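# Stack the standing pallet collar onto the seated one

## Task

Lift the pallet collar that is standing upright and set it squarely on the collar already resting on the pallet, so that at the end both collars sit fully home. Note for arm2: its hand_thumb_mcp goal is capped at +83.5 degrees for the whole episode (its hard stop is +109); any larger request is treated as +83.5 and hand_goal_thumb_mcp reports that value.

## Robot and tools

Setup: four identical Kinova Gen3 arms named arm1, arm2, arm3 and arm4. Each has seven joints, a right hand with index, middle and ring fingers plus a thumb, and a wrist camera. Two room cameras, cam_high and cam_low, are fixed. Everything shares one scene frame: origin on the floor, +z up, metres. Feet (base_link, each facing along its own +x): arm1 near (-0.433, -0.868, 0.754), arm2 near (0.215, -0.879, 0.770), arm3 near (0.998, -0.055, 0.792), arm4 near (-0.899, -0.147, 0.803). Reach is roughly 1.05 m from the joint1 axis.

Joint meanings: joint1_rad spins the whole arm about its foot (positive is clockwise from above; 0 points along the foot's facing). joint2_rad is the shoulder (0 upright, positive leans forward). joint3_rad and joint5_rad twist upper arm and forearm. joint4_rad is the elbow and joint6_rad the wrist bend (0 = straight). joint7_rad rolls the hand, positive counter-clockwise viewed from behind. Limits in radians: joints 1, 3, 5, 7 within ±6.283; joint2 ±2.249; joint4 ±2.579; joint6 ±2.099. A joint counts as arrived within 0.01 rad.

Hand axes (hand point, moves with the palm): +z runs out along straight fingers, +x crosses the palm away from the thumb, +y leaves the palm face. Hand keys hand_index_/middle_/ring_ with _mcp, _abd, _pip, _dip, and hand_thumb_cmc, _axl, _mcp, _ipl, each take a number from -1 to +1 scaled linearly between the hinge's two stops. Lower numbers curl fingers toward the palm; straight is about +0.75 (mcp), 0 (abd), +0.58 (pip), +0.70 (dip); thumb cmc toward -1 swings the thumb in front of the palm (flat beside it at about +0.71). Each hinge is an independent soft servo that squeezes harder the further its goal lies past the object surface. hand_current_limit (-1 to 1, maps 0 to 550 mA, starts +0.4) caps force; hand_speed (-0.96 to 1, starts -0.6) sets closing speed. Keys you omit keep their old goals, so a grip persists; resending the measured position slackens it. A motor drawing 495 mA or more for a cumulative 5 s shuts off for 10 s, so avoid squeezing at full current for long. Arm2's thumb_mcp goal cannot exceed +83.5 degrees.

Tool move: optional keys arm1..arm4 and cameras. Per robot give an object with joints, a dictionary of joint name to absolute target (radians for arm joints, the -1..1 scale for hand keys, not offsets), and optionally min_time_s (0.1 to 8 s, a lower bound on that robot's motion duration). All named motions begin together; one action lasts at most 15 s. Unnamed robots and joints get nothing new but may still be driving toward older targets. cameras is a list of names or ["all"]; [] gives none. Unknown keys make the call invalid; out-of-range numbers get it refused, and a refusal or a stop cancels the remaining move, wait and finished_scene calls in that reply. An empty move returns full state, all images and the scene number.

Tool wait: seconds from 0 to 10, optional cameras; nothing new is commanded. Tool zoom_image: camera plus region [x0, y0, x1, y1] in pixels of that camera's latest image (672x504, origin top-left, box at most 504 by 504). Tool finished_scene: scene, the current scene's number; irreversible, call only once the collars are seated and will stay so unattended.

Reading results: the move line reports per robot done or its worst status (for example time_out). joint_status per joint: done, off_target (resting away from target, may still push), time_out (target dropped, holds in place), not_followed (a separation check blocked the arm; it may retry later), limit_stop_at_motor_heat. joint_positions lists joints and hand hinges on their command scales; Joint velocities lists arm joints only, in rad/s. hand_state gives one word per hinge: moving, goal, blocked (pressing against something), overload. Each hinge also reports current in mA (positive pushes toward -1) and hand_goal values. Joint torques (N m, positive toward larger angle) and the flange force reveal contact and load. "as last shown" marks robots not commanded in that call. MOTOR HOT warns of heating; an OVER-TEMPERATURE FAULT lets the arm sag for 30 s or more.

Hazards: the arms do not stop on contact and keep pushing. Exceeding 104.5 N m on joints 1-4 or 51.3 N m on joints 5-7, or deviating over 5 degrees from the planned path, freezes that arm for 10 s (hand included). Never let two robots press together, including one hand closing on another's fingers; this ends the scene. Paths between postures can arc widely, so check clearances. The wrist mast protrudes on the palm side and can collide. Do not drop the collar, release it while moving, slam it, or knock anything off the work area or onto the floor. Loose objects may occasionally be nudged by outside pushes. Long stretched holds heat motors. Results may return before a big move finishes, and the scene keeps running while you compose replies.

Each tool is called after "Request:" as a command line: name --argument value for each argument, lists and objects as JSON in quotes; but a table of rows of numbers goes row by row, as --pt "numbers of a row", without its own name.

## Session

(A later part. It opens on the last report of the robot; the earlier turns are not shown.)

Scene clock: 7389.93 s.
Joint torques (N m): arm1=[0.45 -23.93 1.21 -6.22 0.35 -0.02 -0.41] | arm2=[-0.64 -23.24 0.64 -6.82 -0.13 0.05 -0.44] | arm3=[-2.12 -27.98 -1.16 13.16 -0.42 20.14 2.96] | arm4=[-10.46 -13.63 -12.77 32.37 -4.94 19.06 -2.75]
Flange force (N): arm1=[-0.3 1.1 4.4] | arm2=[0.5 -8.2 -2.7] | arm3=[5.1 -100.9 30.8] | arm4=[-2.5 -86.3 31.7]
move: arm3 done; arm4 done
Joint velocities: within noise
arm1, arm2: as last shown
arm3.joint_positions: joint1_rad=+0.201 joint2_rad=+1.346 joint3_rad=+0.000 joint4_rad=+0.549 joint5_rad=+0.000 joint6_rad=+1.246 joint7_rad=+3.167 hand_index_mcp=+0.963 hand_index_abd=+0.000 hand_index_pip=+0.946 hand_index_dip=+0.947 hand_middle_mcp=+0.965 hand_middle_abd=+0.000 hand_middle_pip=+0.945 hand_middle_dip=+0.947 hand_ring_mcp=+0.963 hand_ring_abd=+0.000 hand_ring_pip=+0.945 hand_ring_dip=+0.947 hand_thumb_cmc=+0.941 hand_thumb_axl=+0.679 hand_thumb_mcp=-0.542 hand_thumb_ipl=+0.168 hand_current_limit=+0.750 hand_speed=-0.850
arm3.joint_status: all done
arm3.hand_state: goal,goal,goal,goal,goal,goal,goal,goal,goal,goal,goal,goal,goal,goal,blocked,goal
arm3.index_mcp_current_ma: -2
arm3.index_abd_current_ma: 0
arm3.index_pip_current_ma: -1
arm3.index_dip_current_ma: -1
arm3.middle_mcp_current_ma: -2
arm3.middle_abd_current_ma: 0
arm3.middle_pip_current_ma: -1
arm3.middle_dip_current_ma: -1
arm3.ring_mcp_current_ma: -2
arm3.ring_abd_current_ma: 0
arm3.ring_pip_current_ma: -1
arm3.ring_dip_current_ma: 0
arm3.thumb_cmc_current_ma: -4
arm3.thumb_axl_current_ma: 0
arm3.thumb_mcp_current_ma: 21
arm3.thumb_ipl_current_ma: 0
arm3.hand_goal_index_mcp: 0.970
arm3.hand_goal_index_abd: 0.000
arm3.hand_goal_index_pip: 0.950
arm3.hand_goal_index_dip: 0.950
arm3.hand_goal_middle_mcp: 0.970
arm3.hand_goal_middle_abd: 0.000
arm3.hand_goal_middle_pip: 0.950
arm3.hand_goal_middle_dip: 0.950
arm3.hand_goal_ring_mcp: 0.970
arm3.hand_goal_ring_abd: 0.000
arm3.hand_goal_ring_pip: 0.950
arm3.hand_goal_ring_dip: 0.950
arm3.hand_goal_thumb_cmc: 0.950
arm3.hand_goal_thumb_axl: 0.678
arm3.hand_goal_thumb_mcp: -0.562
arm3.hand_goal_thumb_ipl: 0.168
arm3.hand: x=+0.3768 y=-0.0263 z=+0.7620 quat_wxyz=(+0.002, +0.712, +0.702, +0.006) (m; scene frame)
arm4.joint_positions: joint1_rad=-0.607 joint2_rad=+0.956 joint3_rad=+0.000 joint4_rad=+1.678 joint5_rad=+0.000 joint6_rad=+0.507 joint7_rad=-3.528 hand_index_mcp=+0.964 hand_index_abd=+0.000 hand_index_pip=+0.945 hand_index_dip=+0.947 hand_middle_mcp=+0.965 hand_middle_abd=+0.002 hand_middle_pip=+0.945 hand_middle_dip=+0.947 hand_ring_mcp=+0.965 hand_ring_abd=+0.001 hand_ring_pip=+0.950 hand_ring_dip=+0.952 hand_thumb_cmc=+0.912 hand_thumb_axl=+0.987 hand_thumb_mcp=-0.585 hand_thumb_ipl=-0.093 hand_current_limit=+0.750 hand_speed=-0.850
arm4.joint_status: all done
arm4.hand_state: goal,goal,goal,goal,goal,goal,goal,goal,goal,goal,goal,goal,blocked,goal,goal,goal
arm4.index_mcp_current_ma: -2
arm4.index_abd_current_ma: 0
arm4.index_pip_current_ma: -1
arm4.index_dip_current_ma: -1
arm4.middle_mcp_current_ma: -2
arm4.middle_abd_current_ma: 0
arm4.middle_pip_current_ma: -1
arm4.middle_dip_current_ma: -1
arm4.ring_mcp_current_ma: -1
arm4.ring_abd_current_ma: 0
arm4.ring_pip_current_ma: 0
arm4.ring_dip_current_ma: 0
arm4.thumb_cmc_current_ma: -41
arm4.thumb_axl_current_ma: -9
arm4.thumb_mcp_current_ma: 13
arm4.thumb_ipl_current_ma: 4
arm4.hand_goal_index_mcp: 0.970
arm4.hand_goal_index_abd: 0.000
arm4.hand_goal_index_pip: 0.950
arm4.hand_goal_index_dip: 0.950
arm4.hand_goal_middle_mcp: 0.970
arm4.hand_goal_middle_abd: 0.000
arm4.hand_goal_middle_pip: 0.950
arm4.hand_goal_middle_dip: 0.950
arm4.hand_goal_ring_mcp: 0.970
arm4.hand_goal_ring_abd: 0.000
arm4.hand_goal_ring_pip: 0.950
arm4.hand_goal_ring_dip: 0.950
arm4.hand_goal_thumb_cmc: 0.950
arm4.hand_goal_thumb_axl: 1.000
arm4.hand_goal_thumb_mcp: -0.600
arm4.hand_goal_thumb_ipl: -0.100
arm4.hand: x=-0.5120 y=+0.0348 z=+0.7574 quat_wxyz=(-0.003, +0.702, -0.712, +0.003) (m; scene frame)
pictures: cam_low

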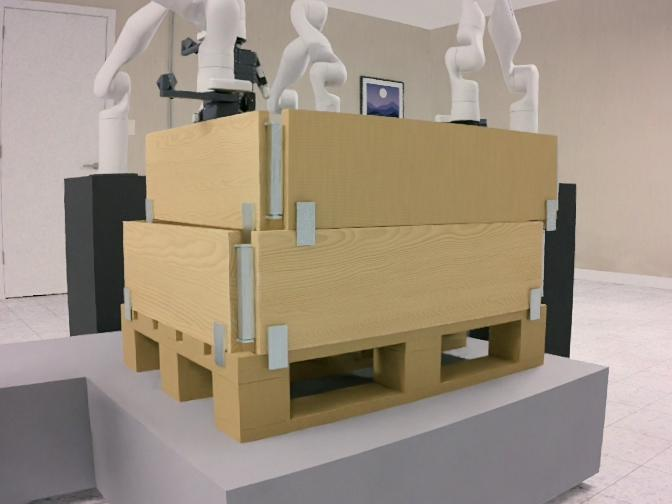

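Request:
move --arm3 '{"joints":{"joint2_rad":1.33113,"joint4_rad":0.54965,"joint6_rad":1.26082},"min_time_s":3}' --arm4 '{"joints":{"joint2_rad":0.93432,"joint4_rad":1.68016,"joint6_rad":0.52711},"min_time_s":3}' --cameras '["cam_low","arm1_cam_wrist","arm2_cam_wrist"]'

Request:
zoom_image --camera "cam_low" --region '[110, 180, 340, 290]'

Request:
zoom_image --camera "cam_low" --region '[440, 130, 600, 260]'

Scene clock: 7407.13 s.
Joint torques (N m): arm1=[0.32 -19.72 1.5 -5.67 0.56 -0.33 -0.64] | arm2=[-0.66 -23.29 0.66 -6.83 -0.14 0.03 -0.45] | arm3=[0.46 -29.2 -0.29 13.01 -0.17 20.59 2.98] | arm4=[-9.38 -16.41 -11 32.55 -4.46 20.14 -2.91]
Flange force (N): arm1=[0.2 -2.4 -3.7] | arm2=[0.6 -8.3 -2.7] | arm3=[1.6 -103.0 31.6] | arm4=[-5.0 -88.0 38.1]
move: arm3 done; arm4 done
Joint velocities: within noise
arm1, arm2: as last shown
arm3.joint_positions: joint1_rad=+0.201 joint2_rad=+1.331 joint3_rad=+0.000 joint4_rad=+0.550 joint5_rad=+0.000 joint6_rad=+1.261 joint7_rad=+3.167 hand_index_mcp=+0.963 hand_index_abd=+0.000 hand_index_pip=+0.946 hand_index_dip=+0.947 hand_middle_mcp=+0.965 hand_middle_abd=+0.000 hand_middle_pip=+0.945 hand_middle_dip=+0.947 hand_ring_mcp=+0.963 hand_ring_abd=+0.000 hand_ring_pip=+0.945 hand_ring_dip=+0.947 hand_thumb_cmc=+0.941 hand_thumb_axl=+0.679 hand_thumb_mcp=-0.542 hand_thumb_ipl=+0.168 hand_current_limit=+0.750 hand_speed=-0.850
arm3.joint_status: all done
arm3.hand_state: goal,goal,goal,goal,goal,goal,goal,goal,goal,goal,goal,goal,goal,goal,blocked,goal
arm3.index_mcp_current_ma: -2
arm3.index_abd_current_ma: 0
arm3.index_pip_current_ma: -1
arm3.index_dip_current_ma: -1
arm3.middle_mcp_current_ma: -2
arm3.middle_abd_current_ma: 0
arm3.middle_pip_current_ma: -1
arm3.middle_dip_current_ma: -1
arm3.ring_mcp_current_ma: -2
arm3.ring_abd_current_ma: 0
arm3.ring_pip_current_ma: -1
arm3.ring_dip_current_ma: 0
arm3.thumb_cmc_current_ma: -4
arm3.thumb_axl_current_ma: 0
arm3.thumb_mcp_current_ma: 21
arm3.thumb_ipl_current_ma: 0
arm3.hand_goal_index_mcp: 0.970
arm3.hand_goal_index_abd: 0.000
arm3.hand_goal_index_pip: 0.950
arm3.hand_goal_index_dip: 0.950
arm3.hand_goal_middle_mcp: 0.970
arm3.hand_goal_middle_abd: 0.000
arm3.hand_goal_middle_pip: 0.950
arm3.hand_goal_middle_dip: 0.950
arm3.hand_goal_ring_mcp: 0.970
arm3.hand_goal_ring_abd: 0.000
arm3.hand_goal_ring_pip: 0.950
arm3.hand_goal_ring_dip: 0.950
arm3.hand_goal_thumb_cmc: 0.950
arm3.hand_goal_thumb_axl: 0.678
arm3.hand_goal_thumb_mcp: -0.562
arm3.hand_goal_thumb_ipl: 0.168
arm3.hand: x=+0.3767 y=-0.0264 z=+0.7725 quat_wxyz=(+0.003, +0.712, +0.702, +0.006) (m; scene frame)
arm4.joint_positions: joint1_rad=-0.607 joint2_rad=+0.934 joint3_rad=+0.000 joint4_rad=+1.680 joint5_rad=+0.000 joint6_rad=+0.527 joint7_rad=-3.528 hand_index_mcp=+0.964 hand_index_abd=+0.000 hand_index_pip=+0.945 hand_index_dip=+0.947 hand_middle_mcp=+0.965 hand_middle_abd=+0.002 hand_middle_pip=+0.945 hand_middle_dip=+0.947 hand_ring_mcp=+0.965 hand_ring_abd=+0.001 hand_ring_pip=+0.950 hand_ring_dip=+0.952 hand_thumb_cmc=+0.912 hand_thumb_axl=+0.987 hand_thumb_mcp=-0.585 hand_thumb_ipl=-0.093 hand_current_limit=+0.750 hand_speed=-0.850
arm4.joint_status: all done
arm4.hand_state: goal,goal,goal,goal,goal,goal,goal,goal,goal,goal,goal,goal,blocked,goal,goal,goal
arm4.index_mcp_current_ma: -2
arm4.index_abd_current_ma: 0
arm4.index_pip_current_ma: -1
arm4.index_dip_current_ma: -1
arm4.middle_mcp_current_ma: -2
arm4.middle_abd_current_ma: 0
arm4.middle_pip_current_ma: -1
arm4.middle_dip_current_ma: -1
arm4.ring_mcp_current_ma: -1
arm4.ring_abd_current_ma: 0
arm4.ring_pip_current_ma: 0
arm4.ring_dip_current_ma: 0
arm4.thumb_cmc_current_ma: -41
arm4.thumb_axl_current_ma: -9
arm4.thumb_mcp_current_ma: 13
arm4.thumb_ipl_current_ma: 4
arm4.hand_goal_index_mcp: 0.970
arm4.hand_goal_index_abd: 0.000
arm4.hand_goal_index_pip: 0.950
arm4.hand_goal_index_dip: 0.950
arm4.hand_goal_middle_mcp: 0.970
arm4.hand_goal_middle_abd: 0.000
arm4.hand_goal_middle_pip: 0.950
arm4.hand_goal_middle_dip: 0.950
arm4.hand_goal_ring_mcp: 0.970
arm4.hand_goal_ring_abd: 0.000
arm4.hand_goal_ring_pip: 0.950
arm4.hand_goal_ring_dip: 0.950
arm4.hand_goal_thumb_cmc: 0.950
arm4.hand_goal_thumb_axl: 1.000
arm4.hand_goal_thumb_mcp: -0.600
arm4.hand_goal_thumb_ipl: -0.100
arm4.hand: x=-0.5121 y=+0.0348 z=+0.7679 quat_wxyz=(-0.003, +0.702, -0.712, +0.003) (m; scene frame)
pictures: arm1_cam_wrist, arm2_cam_wrist, cam_low

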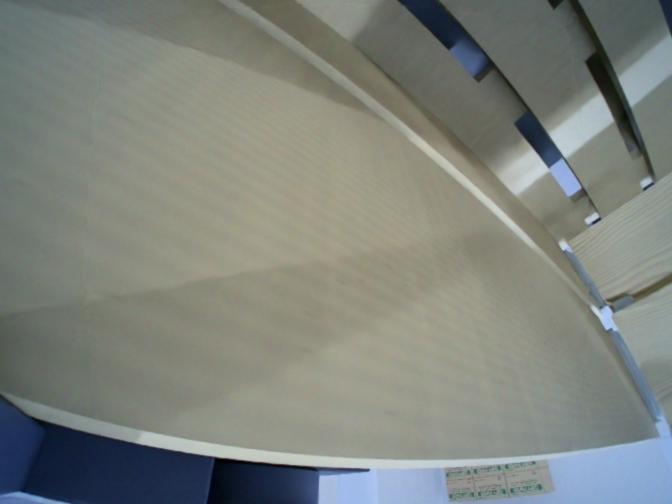

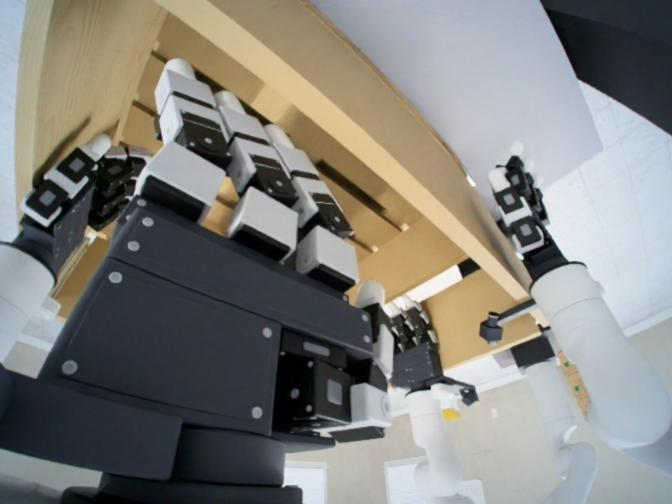

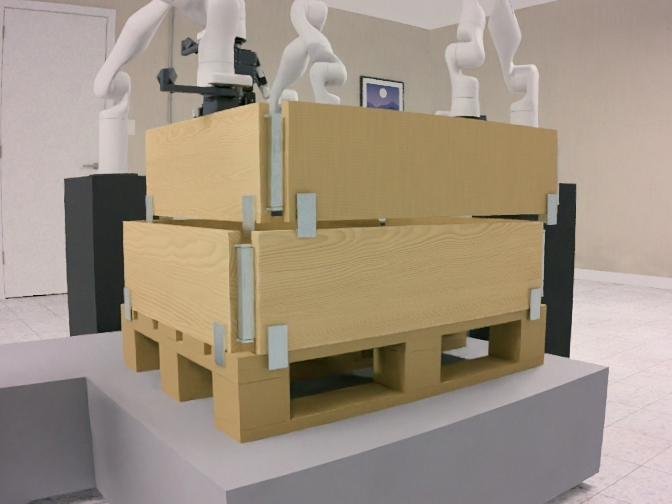

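Scaled by 2.191 from the camera's 672x504 image, which has a finer 960x720 frame.

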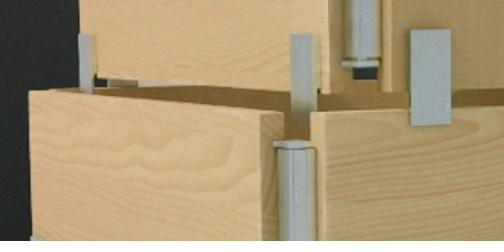

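Scaled by 3.150 from the camera's 672x504 image, which has a finer 960x720 frame.

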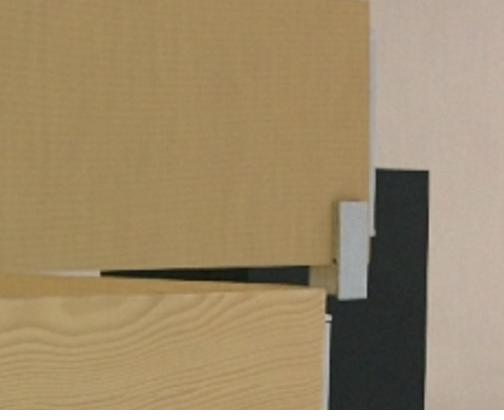

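Request:
move --arm1 '{"joints":{"joint2_rad":0.86282,"joint4_rad":1.46213,"joint6_rad":0.81665},"min_time_s":2}' --arm3 '{"joints":{"joint2_rad":1.31690,"joint4_rad":0.54825,"joint6_rad":1.27645},"min_time_s":4}' --arm4 '{"joints":{"joint2_rad":0.91275,"joint4_rad":1.68147,"joint6_rad":0.54738},"min_time_s":4}' --cameras '["cam_low"]'

Request:
zoom_image --camera "cam_low" --region '[110, 170, 340, 280]'

Scene clock: 7424.57 s.
Joint torques (N m): arm1=[0.44 -23.54 1.18 -6.87 0.34 -0.04 -0.46] | arm2=[-0.62 -23.27 0.61 -6.81 -0.14 0.01 -0.46] | arm3=[-2.32 -30.03 -1.14 12.34 -0.59 20.31 2.84] | arm4=[-10.23 -14.84 -12.28 31.47 -5.09 19.19 -2.78]
Flange force (N): arm1=[-0.5 1.4 4.4] | arm2=[0.5 -8.5 -2.8] | arm3=[5.7 -102.5 30.9] | arm4=[-2.9 -86.4 31.4]
move: arm1 done; arm3 done; arm4 done
MOTOR HOT: the motor of arm3's joint6_rad reports 60 °C; the controller stops that arm at 75 °C. To cool a motor, set the load down, stop pushing, or move to a pose that needs little force.
Joint velocities: within noise
arm1.joint_positions: joint1_rad=+0.231 joint2_rad=+0.863 joint3_rad=+0.000 joint4_rad=+1.462 joint5_rad=+0.000 joint6_rad=+0.817 joint7_rad=+0.296 hand_index_mcp=+0.960 hand_index_abd=+0.000 hand_index_pip=+0.944 hand_index_dip=+0.947 hand_middle_mcp=+0.960 hand_middle_abd=+0.000 hand_middle_pip=+0.944 hand_middle_dip=+0.947 hand_ring_mcp=+0.960 hand_ring_abd=+0.000 hand_ring_pip=+0.944 hand_ring_dip=+0.947 hand_thumb_cmc=+0.943 hand_thumb_axl=+0.679 hand_thumb_mcp=-0.543 hand_thumb_ipl=+0.168 hand_current_limit=+0.750 hand_speed=-0.850
arm1.joint_status: all done
arm1.hand_state: goal,goal,goal,goal,goal,goal,goal,goal,goal,goal,goal,goal,goal,goal,goal,goal
arm1.index_mcp_current_ma: -21
arm1.index_abd_current_ma: 0
arm1.index_pip_current_ma: -11
arm1.index_dip_current_ma: -5
arm1.middle_mcp_current_ma: -22
arm1.middle_abd_current_ma: 0
arm1.middle_pip_current_ma: -11
arm1.middle_dip_current_ma: -5
arm1.ring_mcp_current_ma: -21
arm1.ring_abd_current_ma: 0
arm1.ring_pip_current_ma: -12
arm1.ring_dip_current_ma: -5
arm1.thumb_cmc_current_ma: -14
arm1.thumb_axl_current_ma: 1
arm1.thumb_mcp_current_ma: 65
arm1.thumb_ipl_current_ma: 0
arm1.hand_goal_index_mcp: 0.970
arm1.hand_goal_index_abd: 0.000
arm1.hand_goal_index_pip: 0.950
arm1.hand_goal_index_dip: 0.950
arm1.hand_goal_middle_mcp: 0.970
arm1.hand_goal_middle_abd: 0.000
arm1.hand_goal_middle_pip: 0.950
arm1.hand_goal_middle_dip: 0.950
arm1.hand_goal_ring_mcp: 0.970
arm1.hand_goal_ring_abd: 0.000
arm1.hand_goal_ring_pip: 0.950
arm1.hand_goal_ring_dip: 0.950
arm1.hand_goal_thumb_cmc: 0.950
arm1.hand_goal_thumb_axl: 0.678
arm1.hand_goal_thumb_mcp: -0.562
arm1.hand_goal_thumb_ipl: 0.168
arm1.hand: x=-0.2274 y=-0.2651 z=+0.7952 quat_wxyz=(+0.000, -0.001, +1.000, -0.001) (m; scene frame)
arm2: as last shown
arm3.joint_positions: joint1_rad=+0.201 joint2_rad=+1.317 joint3_rad=+0.000 joint4_rad=+0.548 joint5_rad=+0.000 joint6_rad=+1.276 joint7_rad=+3.167 hand_index_mcp=+0.963 hand_index_abd=+0.000 hand_index_pip=+0.946 hand_index_dip=+0.947 hand_middle_mcp=+0.965 hand_middle_abd=+0.000 hand_middle_pip=+0.945 hand_middle_dip=+0.947 hand_ring_mcp=+0.963 hand_ring_abd=+0.000 hand_ring_pip=+0.945 hand_ring_dip=+0.947 hand_thumb_cmc=+0.941 hand_thumb_axl=+0.679 hand_thumb_mcp=-0.542 hand_thumb_ipl=+0.168 hand_current_limit=+0.750 hand_speed=-0.850
arm3.joint_status: all done
arm3.hand_state: goal,goal,goal,goal,goal,goal,goal,goal,goal,goal,goal,goal,goal,goal,blocked,goal
arm3.index_mcp_current_ma: -2
arm3.index_abd_current_ma: 0
arm3.index_pip_current_ma: -1
arm3.index_dip_current_ma: -1
arm3.middle_mcp_current_ma: -2
arm3.middle_abd_current_ma: 0
arm3.middle_pip_current_ma: -1
arm3.middle_dip_current_ma: -1
arm3.ring_mcp_current_ma: -2
arm3.ring_abd_current_ma: 0
arm3.ring_pip_current_ma: -1
arm3.ring_dip_current_ma: 0
arm3.thumb_cmc_current_ma: -4
arm3.thumb_axl_current_ma: 0
arm3.thumb_mcp_current_ma: 21
arm3.thumb_ipl_current_ma: 0
arm3.hand_goal_index_mcp: 0.970
arm3.hand_goal_index_abd: 0.000
arm3.hand_goal_index_pip: 0.950
arm3.hand_goal_index_dip: 0.950
arm3.hand_goal_middle_mcp: 0.970
arm3.hand_goal_middle_abd: 0.000
arm3.hand_goal_middle_pip: 0.950
arm3.hand_goal_middle_dip: 0.950
arm3.hand_goal_ring_mcp: 0.970
arm3.hand_goal_ring_abd: 0.000
arm3.hand_goal_ring_pip: 0.950
arm3.hand_goal_ring_dip: 0.950
arm3.hand_goal_thumb_cmc: 0.950
arm3.hand_goal_thumb_axl: 0.678
arm3.hand_goal_thumb_mcp: -0.562
arm3.hand_goal_thumb_ipl: 0.168
arm3.hand: x=+0.3765 y=-0.0264 z=+0.7830 quat_wxyz=(+0.002, +0.712, +0.702, +0.006) (m; scene frame)
arm4.joint_positions: joint1_rad=-0.607 joint2_rad=+0.913 joint3_rad=+0.000 joint4_rad=+1.681 joint5_rad=+0.000 joint6_rad=+0.547 joint7_rad=-3.528 hand_index_mcp=+0.964 hand_index_abd=+0.000 hand_index_pip=+0.945 hand_index_dip=+0.947 hand_middle_mcp=+0.965 hand_middle_abd=+0.002 hand_middle_pip=+0.945 hand_middle_dip=+0.947 hand_ring_mcp=+0.965 hand_ring_abd=+0.001 hand_ring_pip=+0.950 hand_ring_dip=+0.952 hand_thumb_cmc=+0.912 hand_thumb_axl=+0.987 hand_thumb_mcp=-0.585 hand_thumb_ipl=-0.093 hand_current_limit=+0.750 hand_speed=-0.850
arm4.joint_status: all done
arm4.hand_state: goal,goal,goal,goal,goal,goal,goal,goal,goal,goal,goal,goal,blocked,goal,goal,goal
arm4.index_mcp_current_ma: -2
arm4.index_abd_current_ma: 0
arm4.index_pip_current_ma: -1
arm4.index_dip_current_ma: -1
arm4.middle_mcp_current_ma: -2
arm4.middle_abd_current_ma: 0
arm4.middle_pip_current_ma: -1
arm4.middle_dip_current_ma: -1
arm4.ring_mcp_current_ma: -1
arm4.ring_abd_current_ma: 0
arm4.ring_pip_current_ma: 0
arm4.ring_dip_current_ma: 0
arm4.thumb_cmc_current_ma: -41
arm4.thumb_axl_current_ma: -9
arm4.thumb_mcp_current_ma: 13
arm4.thumb_ipl_current_ma: 4
arm4.hand_goal_index_mcp: 0.970
arm4.hand_goal_index_abd: 0.000
arm4.hand_goal_index_pip: 0.950
arm4.hand_goal_index_dip: 0.950
arm4.hand_goal_middle_mcp: 0.970
arm4.hand_goal_middle_abd: 0.000
arm4.hand_goal_middle_pip: 0.950
arm4.hand_goal_middle_dip: 0.950
arm4.hand_goal_ring_mcp: 0.970
arm4.hand_goal_ring_abd: 0.000
arm4.hand_goal_ring_pip: 0.950
arm4.hand_goal_ring_dip: 0.950
arm4.hand_goal_thumb_cmc: 0.950
arm4.hand_goal_thumb_axl: 1.000
arm4.hand_goal_thumb_mcp: -0.600
arm4.hand_goal_thumb_ipl: -0.100
arm4.hand: x=-0.5122 y=+0.0348 z=+0.7784 quat_wxyz=(-0.003, +0.702, -0.712, +0.003) (m; scene frame)
pictures: cam_low

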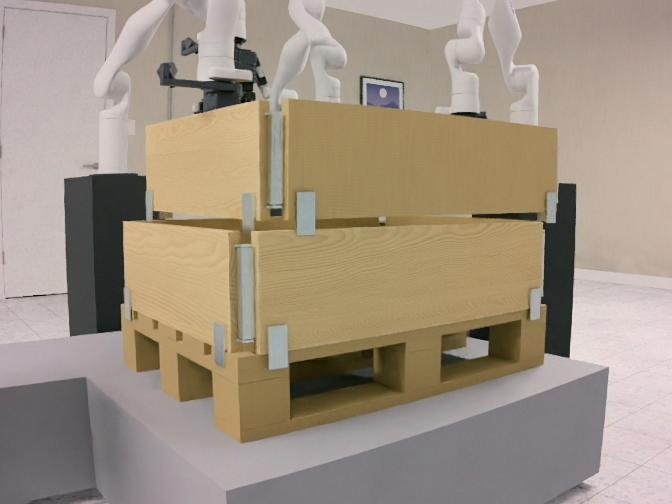

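Scaled by 2.191 from the camera's 672x504 image, which has a finer 960x720 frame.

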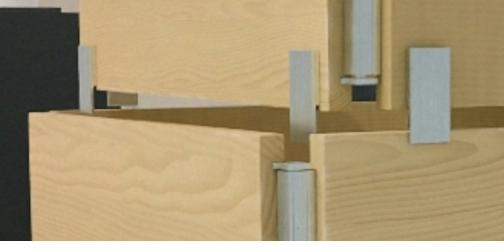

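Request:
move --arm3 '{"joints":{"joint2_rad":1.30148,"joint4_rad":0.54467,"joint6_rad":1.29545},"min_time_s":3}' --arm4 '{"joints":{"joint2_rad":0.88842,"joint4_rad":1.68194,"joint6_rad":0.57124},"min_time_s":3}' --cameras '[]'

Request:
move --arm3 '{"joints":{"joint1_rad":0.20215,"joint2_rad":1.20610,"joint4_rad":0.76872,"joint6_rad":1.16678,"joint7_rad":3.16767},"min_time_s":4}' --arm4 '{"joints":{"joint1_rad":-0.58815,"joint2_rad":0.92164,"joint4_rad":1.58697,"joint6_rad":0.63299,"joint7_rad":-3.50923},"min_time_s":4}' --cameras '["cam_low"]'

Request:
zoom_image --camera "cam_low" --region '[110, 170, 340, 280]'

Scene clock: 7469.83 s.
Joint torques (N m): arm1=[0.5 -23.55 1.13 -6.79 0.34 -0.03 -0.39] | arm2=[-0.64 -23.25 0.66 -6.83 -0.13 0.01 -0.48] | arm3=[0.43 -29.41 0.21 12.07 0.44 19.97 3.11] | arm4=[-10.07 -15.41 -12.05 30.6 -5.36 19.13 -3.04]
Flange force (N): arm1=[-0.4 1.8 4.4] | arm2=[0.6 -8.3 -2.8] | arm3=[1.3 -100.9 27.9] | arm4=[-2.4 -85.6 30.7]
move: arm3 done; arm4 done
MOTOR HOT: still on. The motor of arm3's joint6_rad reports 64 °C.
Joint velocities: within noise
arm1, arm2: as last shown
arm3.joint_positions: joint1_rad=+0.201 joint2_rad=+1.301 joint3_rad=+0.000 joint4_rad=+0.545 joint5_rad=+0.000 joint6_rad=+1.295 joint7_rad=+3.167 hand_index_mcp=+0.963 hand_index_abd=+0.000 hand_index_pip=+0.946 hand_index_dip=+0.947 hand_middle_mcp=+0.965 hand_middle_abd=+0.000 hand_middle_pip=+0.945 hand_middle_dip=+0.947 hand_ring_mcp=+0.963 hand_ring_abd=+0.000 hand_ring_pip=+0.945 hand_ring_dip=+0.947 hand_thumb_cmc=+0.941 hand_thumb_axl=+0.679 hand_thumb_mcp=-0.542 hand_thumb_ipl=+0.168 hand_current_limit=+0.750 hand_speed=-0.850
arm3.joint_status: all done
arm3.hand_state: goal,goal,goal,goal,goal,goal,goal,goal,goal,goal,goal,goal,goal,goal,blocked,goal
arm3.index_mcp_current_ma: -2
arm3.index_abd_current_ma: 0
arm3.index_pip_current_ma: -1
arm3.index_dip_current_ma: -1
arm3.middle_mcp_current_ma: -2
arm3.middle_abd_current_ma: 0
arm3.middle_pip_current_ma: -1
arm3.middle_dip_current_ma: -1
arm3.ring_mcp_current_ma: -2
arm3.ring_abd_current_ma: 0
arm3.ring_pip_current_ma: -1
arm3.ring_dip_current_ma: 0
arm3.thumb_cmc_current_ma: -4
arm3.thumb_axl_current_ma: 0
arm3.thumb_mcp_current_ma: 21
arm3.thumb_ipl_current_ma: 0
arm3.hand_goal_index_mcp: 0.970
arm3.hand_goal_index_abd: 0.000
arm3.hand_goal_index_pip: 0.950
arm3.hand_goal_index_dip: 0.950
arm3.hand_goal_middle_mcp: 0.970
arm3.hand_goal_middle_abd: 0.000
arm3.hand_goal_middle_pip: 0.950
arm3.hand_goal_middle_dip: 0.950
arm3.hand_goal_ring_mcp: 0.970
arm3.hand_goal_ring_abd: 0.000
arm3.hand_goal_ring_pip: 0.950
arm3.hand_goal_ring_dip: 0.950
arm3.hand_goal_thumb_cmc: 0.950
arm3.hand_goal_thumb_axl: 0.678
arm3.hand_goal_thumb_mcp: -0.562
arm3.hand_goal_thumb_ipl: 0.168
arm3.hand: x=+0.3764 y=-0.0265 z=+0.7950 quat_wxyz=(+0.002, +0.712, +0.702, +0.006) (m; scene frame)
arm4.joint_positions: joint1_rad=-0.607 joint2_rad=+0.888 joint3_rad=+0.000 joint4_rad=+1.682 joint5_rad=+0.000 joint6_rad=+0.571 joint7_rad=-3.528 hand_index_mcp=+0.964 hand_index_abd=+0.000 hand_index_pip=+0.945 hand_index_dip=+0.947 hand_middle_mcp=+0.965 hand_middle_abd=+0.002 hand_middle_pip=+0.945 hand_middle_dip=+0.947 hand_ring_mcp=+0.965 hand_ring_abd=+0.001 hand_ring_pip=+0.950 hand_ring_dip=+0.952 hand_thumb_cmc=+0.912 hand_thumb_axl=+0.987 hand_thumb_mcp=-0.585 hand_thumb_ipl=-0.093 hand_current_limit=+0.750 hand_speed=-0.850
arm4.joint_status: all done
arm4.hand_state: goal,goal,goal,goal,goal,goal,goal,goal,goal,goal,goal,goal,blocked,goal,goal,goal
arm4.index_mcp_current_ma: -2
arm4.index_abd_current_ma: 0
arm4.index_pip_current_ma: -1
arm4.index_dip_current_ma: -1
arm4.middle_mcp_current_ma: -2
arm4.middle_abd_current_ma: 0
arm4.middle_pip_current_ma: -1
arm4.middle_dip_current_ma: -1
arm4.ring_mcp_current_ma: -1
arm4.ring_abd_current_ma: 0
arm4.ring_pip_current_ma: 0
arm4.ring_dip_current_ma: 0
arm4.thumb_cmc_current_ma: -41
arm4.thumb_axl_current_ma: -9
arm4.thumb_mcp_current_ma: 13
arm4.thumb_ipl_current_ma: 4
arm4.hand_goal_index_mcp: 0.970
arm4.hand_goal_index_abd: 0.000
arm4.hand_goal_index_pip: 0.950
arm4.hand_goal_index_dip: 0.950
arm4.hand_goal_middle_mcp: 0.970
arm4.hand_goal_middle_abd: 0.000
arm4.hand_goal_middle_pip: 0.950
arm4.hand_goal_middle_dip: 0.950
arm4.hand_goal_ring_mcp: 0.970
arm4.hand_goal_ring_abd: 0.000
arm4.hand_goal_ring_pip: 0.950
arm4.hand_goal_ring_dip: 0.950
arm4.hand_goal_thumb_cmc: 0.950
arm4.hand_goal_thumb_axl: 1.000
arm4.hand_goal_thumb_mcp: -0.600
arm4.hand_goal_thumb_ipl: -0.100
arm4.hand: x=-0.5123 y=+0.0348 z=+0.7904 quat_wxyz=(-0.003, +0.702, -0.712, +0.003) (m; scene frame)
pictures: none
No camera images: "cameras" was empty.

Scene clock: 7474.13 s.
Joint torques (N m): arm1=[0.5 -23.52 1.21 -6.88 0.36 -0.03 -0.42] | arm2=[-0.63 -23.24 0.61 -6.85 -0.13 0.03 -0.45] | arm3=[0.83 -28.59 0.44 15.15 1.05 19.63 3.01] | arm4=[-9.61 -16.88 -11.32 28.3 -5.39 19.05 -3.09]
Flange force (N): arm1=[-0.3 1.3 4.4] | arm2=[0.5 -8.1 -2.7] | arm3=[0.4 -93.8 28.9] | arm4=[-2.2 -83.1 30.4]
move: arm3 done; arm4 done
MOTOR HOT: still on. The motor of arm3's joint6_rad reports 64 °C.
Joint velocities: within noise
arm1, arm2: as last shown
arm3.joint_positions: joint1_rad=+0.202 joint2_rad=+1.206 joint3_rad=+0.000 joint4_rad=+0.769 joint5_rad=+0.000 joint6_rad=+1.167 joint7_rad=+3.168 hand_index_mcp=+0.963 hand_index_abd=+0.000 hand_index_pip=+0.946 hand_index_dip=+0.947 hand_middle_mcp=+0.965 hand_middle_abd=+0.000 hand_middle_pip=+0.945 hand_middle_dip=+0.947 hand_ring_mcp=+0.963 hand_ring_abd=+0.000 hand_ring_pip=+0.945 hand_ring_dip=+0.947 hand_thumb_cmc=+0.941 hand_thumb_axl=+0.679 hand_thumb_mcp=-0.542 hand_thumb_ipl=+0.168 hand_current_limit=+0.750 hand_speed=-0.850
arm3.joint_status: all done
arm3.hand_state: goal,goal,goal,goal,goal,goal,goal,goal,goal,goal,goal,goal,goal,goal,blocked,goal
arm3.index_mcp_current_ma: -2
arm3.index_abd_current_ma: 0
arm3.index_pip_current_ma: -1
arm3.index_dip_current_ma: -1
arm3.middle_mcp_current_ma: -2
arm3.middle_abd_current_ma: 0
arm3.middle_pip_current_ma: -1
arm3.middle_dip_current_ma: -1
arm3.ring_mcp_current_ma: -2
arm3.ring_abd_current_ma: 0
arm3.ring_pip_current_ma: -1
arm3.ring_dip_current_ma: 0
arm3.thumb_cmc_current_ma: -4
arm3.thumb_axl_current_ma: 0
arm3.thumb_mcp_current_ma: 21
arm3.thumb_ipl_current_ma: 0
arm3.hand_goal_index_mcp: 0.970
arm3.hand_goal_index_abd: 0.000
arm3.hand_goal_index_pip: 0.950
arm3.hand_goal_index_dip: 0.950
arm3.hand_goal_middle_mcp: 0.970
arm3.hand_goal_middle_abd: 0.000
arm3.hand_goal_middle_pip: 0.950
arm3.hand_goal_middle_dip: 0.950
arm3.hand_goal_ring_mcp: 0.970
arm3.hand_goal_ring_abd: 0.000
arm3.hand_goal_ring_pip: 0.950
arm3.hand_goal_ring_dip: 0.950
arm3.hand_goal_thumb_cmc: 0.950
arm3.hand_goal_thumb_axl: 0.678
arm3.hand_goal_thumb_mcp: -0.562
arm3.hand_goal_thumb_ipl: 0.168
arm3.hand: x=+0.4024 y=-0.0268 z=+0.7953 quat_wxyz=(+0.002, +0.712, +0.702, +0.006) (m; scene frame)
arm4.joint_positions: joint1_rad=-0.588 joint2_rad=+0.922 joint3_rad=+0.000 joint4_rad=+1.587 joint5_rad=+0.000 joint6_rad=+0.633 joint7_rad=-3.509 hand_index_mcp=+0.964 hand_index_abd=+0.000 hand_index_pip=+0.945 hand_index_dip=+0.947 hand_middle_mcp=+0.965 hand_middle_abd=+0.002 hand_middle_pip=+0.945 hand_middle_dip=+0.947 hand_ring_mcp=+0.965 hand_ring_abd=+0.001 hand_ring_pip=+0.950 hand_ring_dip=+0.952 hand_thumb_cmc=+0.912 hand_thumb_axl=+0.987 hand_thumb_mcp=-0.585 hand_thumb_ipl=-0.093 hand_current_limit=+0.750 hand_speed=-0.850
arm4.joint_status: all done
arm4.hand_state: goal,goal,goal,goal,goal,goal,goal,goal,goal,goal,goal,goal,blocked,goal,goal,goal
arm4.index_mcp_current_ma: -2
arm4.index_abd_current_ma: 0
arm4.index_pip_current_ma: -1
arm4.index_dip_current_ma: -1
arm4.middle_mcp_current_ma: -2
arm4.middle_abd_current_ma: 0
arm4.middle_pip_current_ma: -1
arm4.middle_dip_current_ma: -1
arm4.ring_mcp_current_ma: -1
arm4.ring_abd_current_ma: 0
arm4.ring_pip_current_ma: 0
arm4.ring_dip_current_ma: 0
arm4.thumb_cmc_current_ma: -41
arm4.thumb_axl_current_ma: -9
arm4.thumb_mcp_current_ma: 13
arm4.thumb_ipl_current_ma: 4
arm4.hand_goal_index_mcp: 0.970
arm4.hand_goal_index_abd: 0.000
arm4.hand_goal_index_pip: 0.950
arm4.hand_goal_index_dip: 0.950
arm4.hand_goal_middle_mcp: 0.970
arm4.hand_goal_middle_abd: 0.000
arm4.hand_goal_middle_pip: 0.950
arm4.hand_goal_middle_dip: 0.950
arm4.hand_goal_ring_mcp: 0.970
arm4.hand_goal_ring_abd: 0.000
arm4.hand_goal_ring_pip: 0.950
arm4.hand_goal_ring_dip: 0.950
arm4.hand_goal_thumb_cmc: 0.950
arm4.hand_goal_thumb_axl: 1.000
arm4.hand_goal_thumb_mcp: -0.600
arm4.hand_goal_thumb_ipl: -0.100
arm4.hand: x=-0.4862 y=+0.0344 z=+0.7906 quat_wxyz=(-0.003, +0.702, -0.712, +0.003) (m; scene frame)
pictures: cam_low

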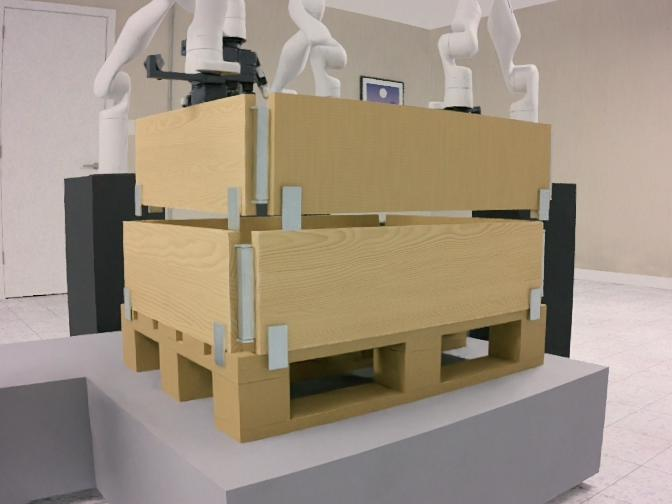

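Scaled by 2.191 from the camera's 672x504 image, which has a finer 960x720 frame.

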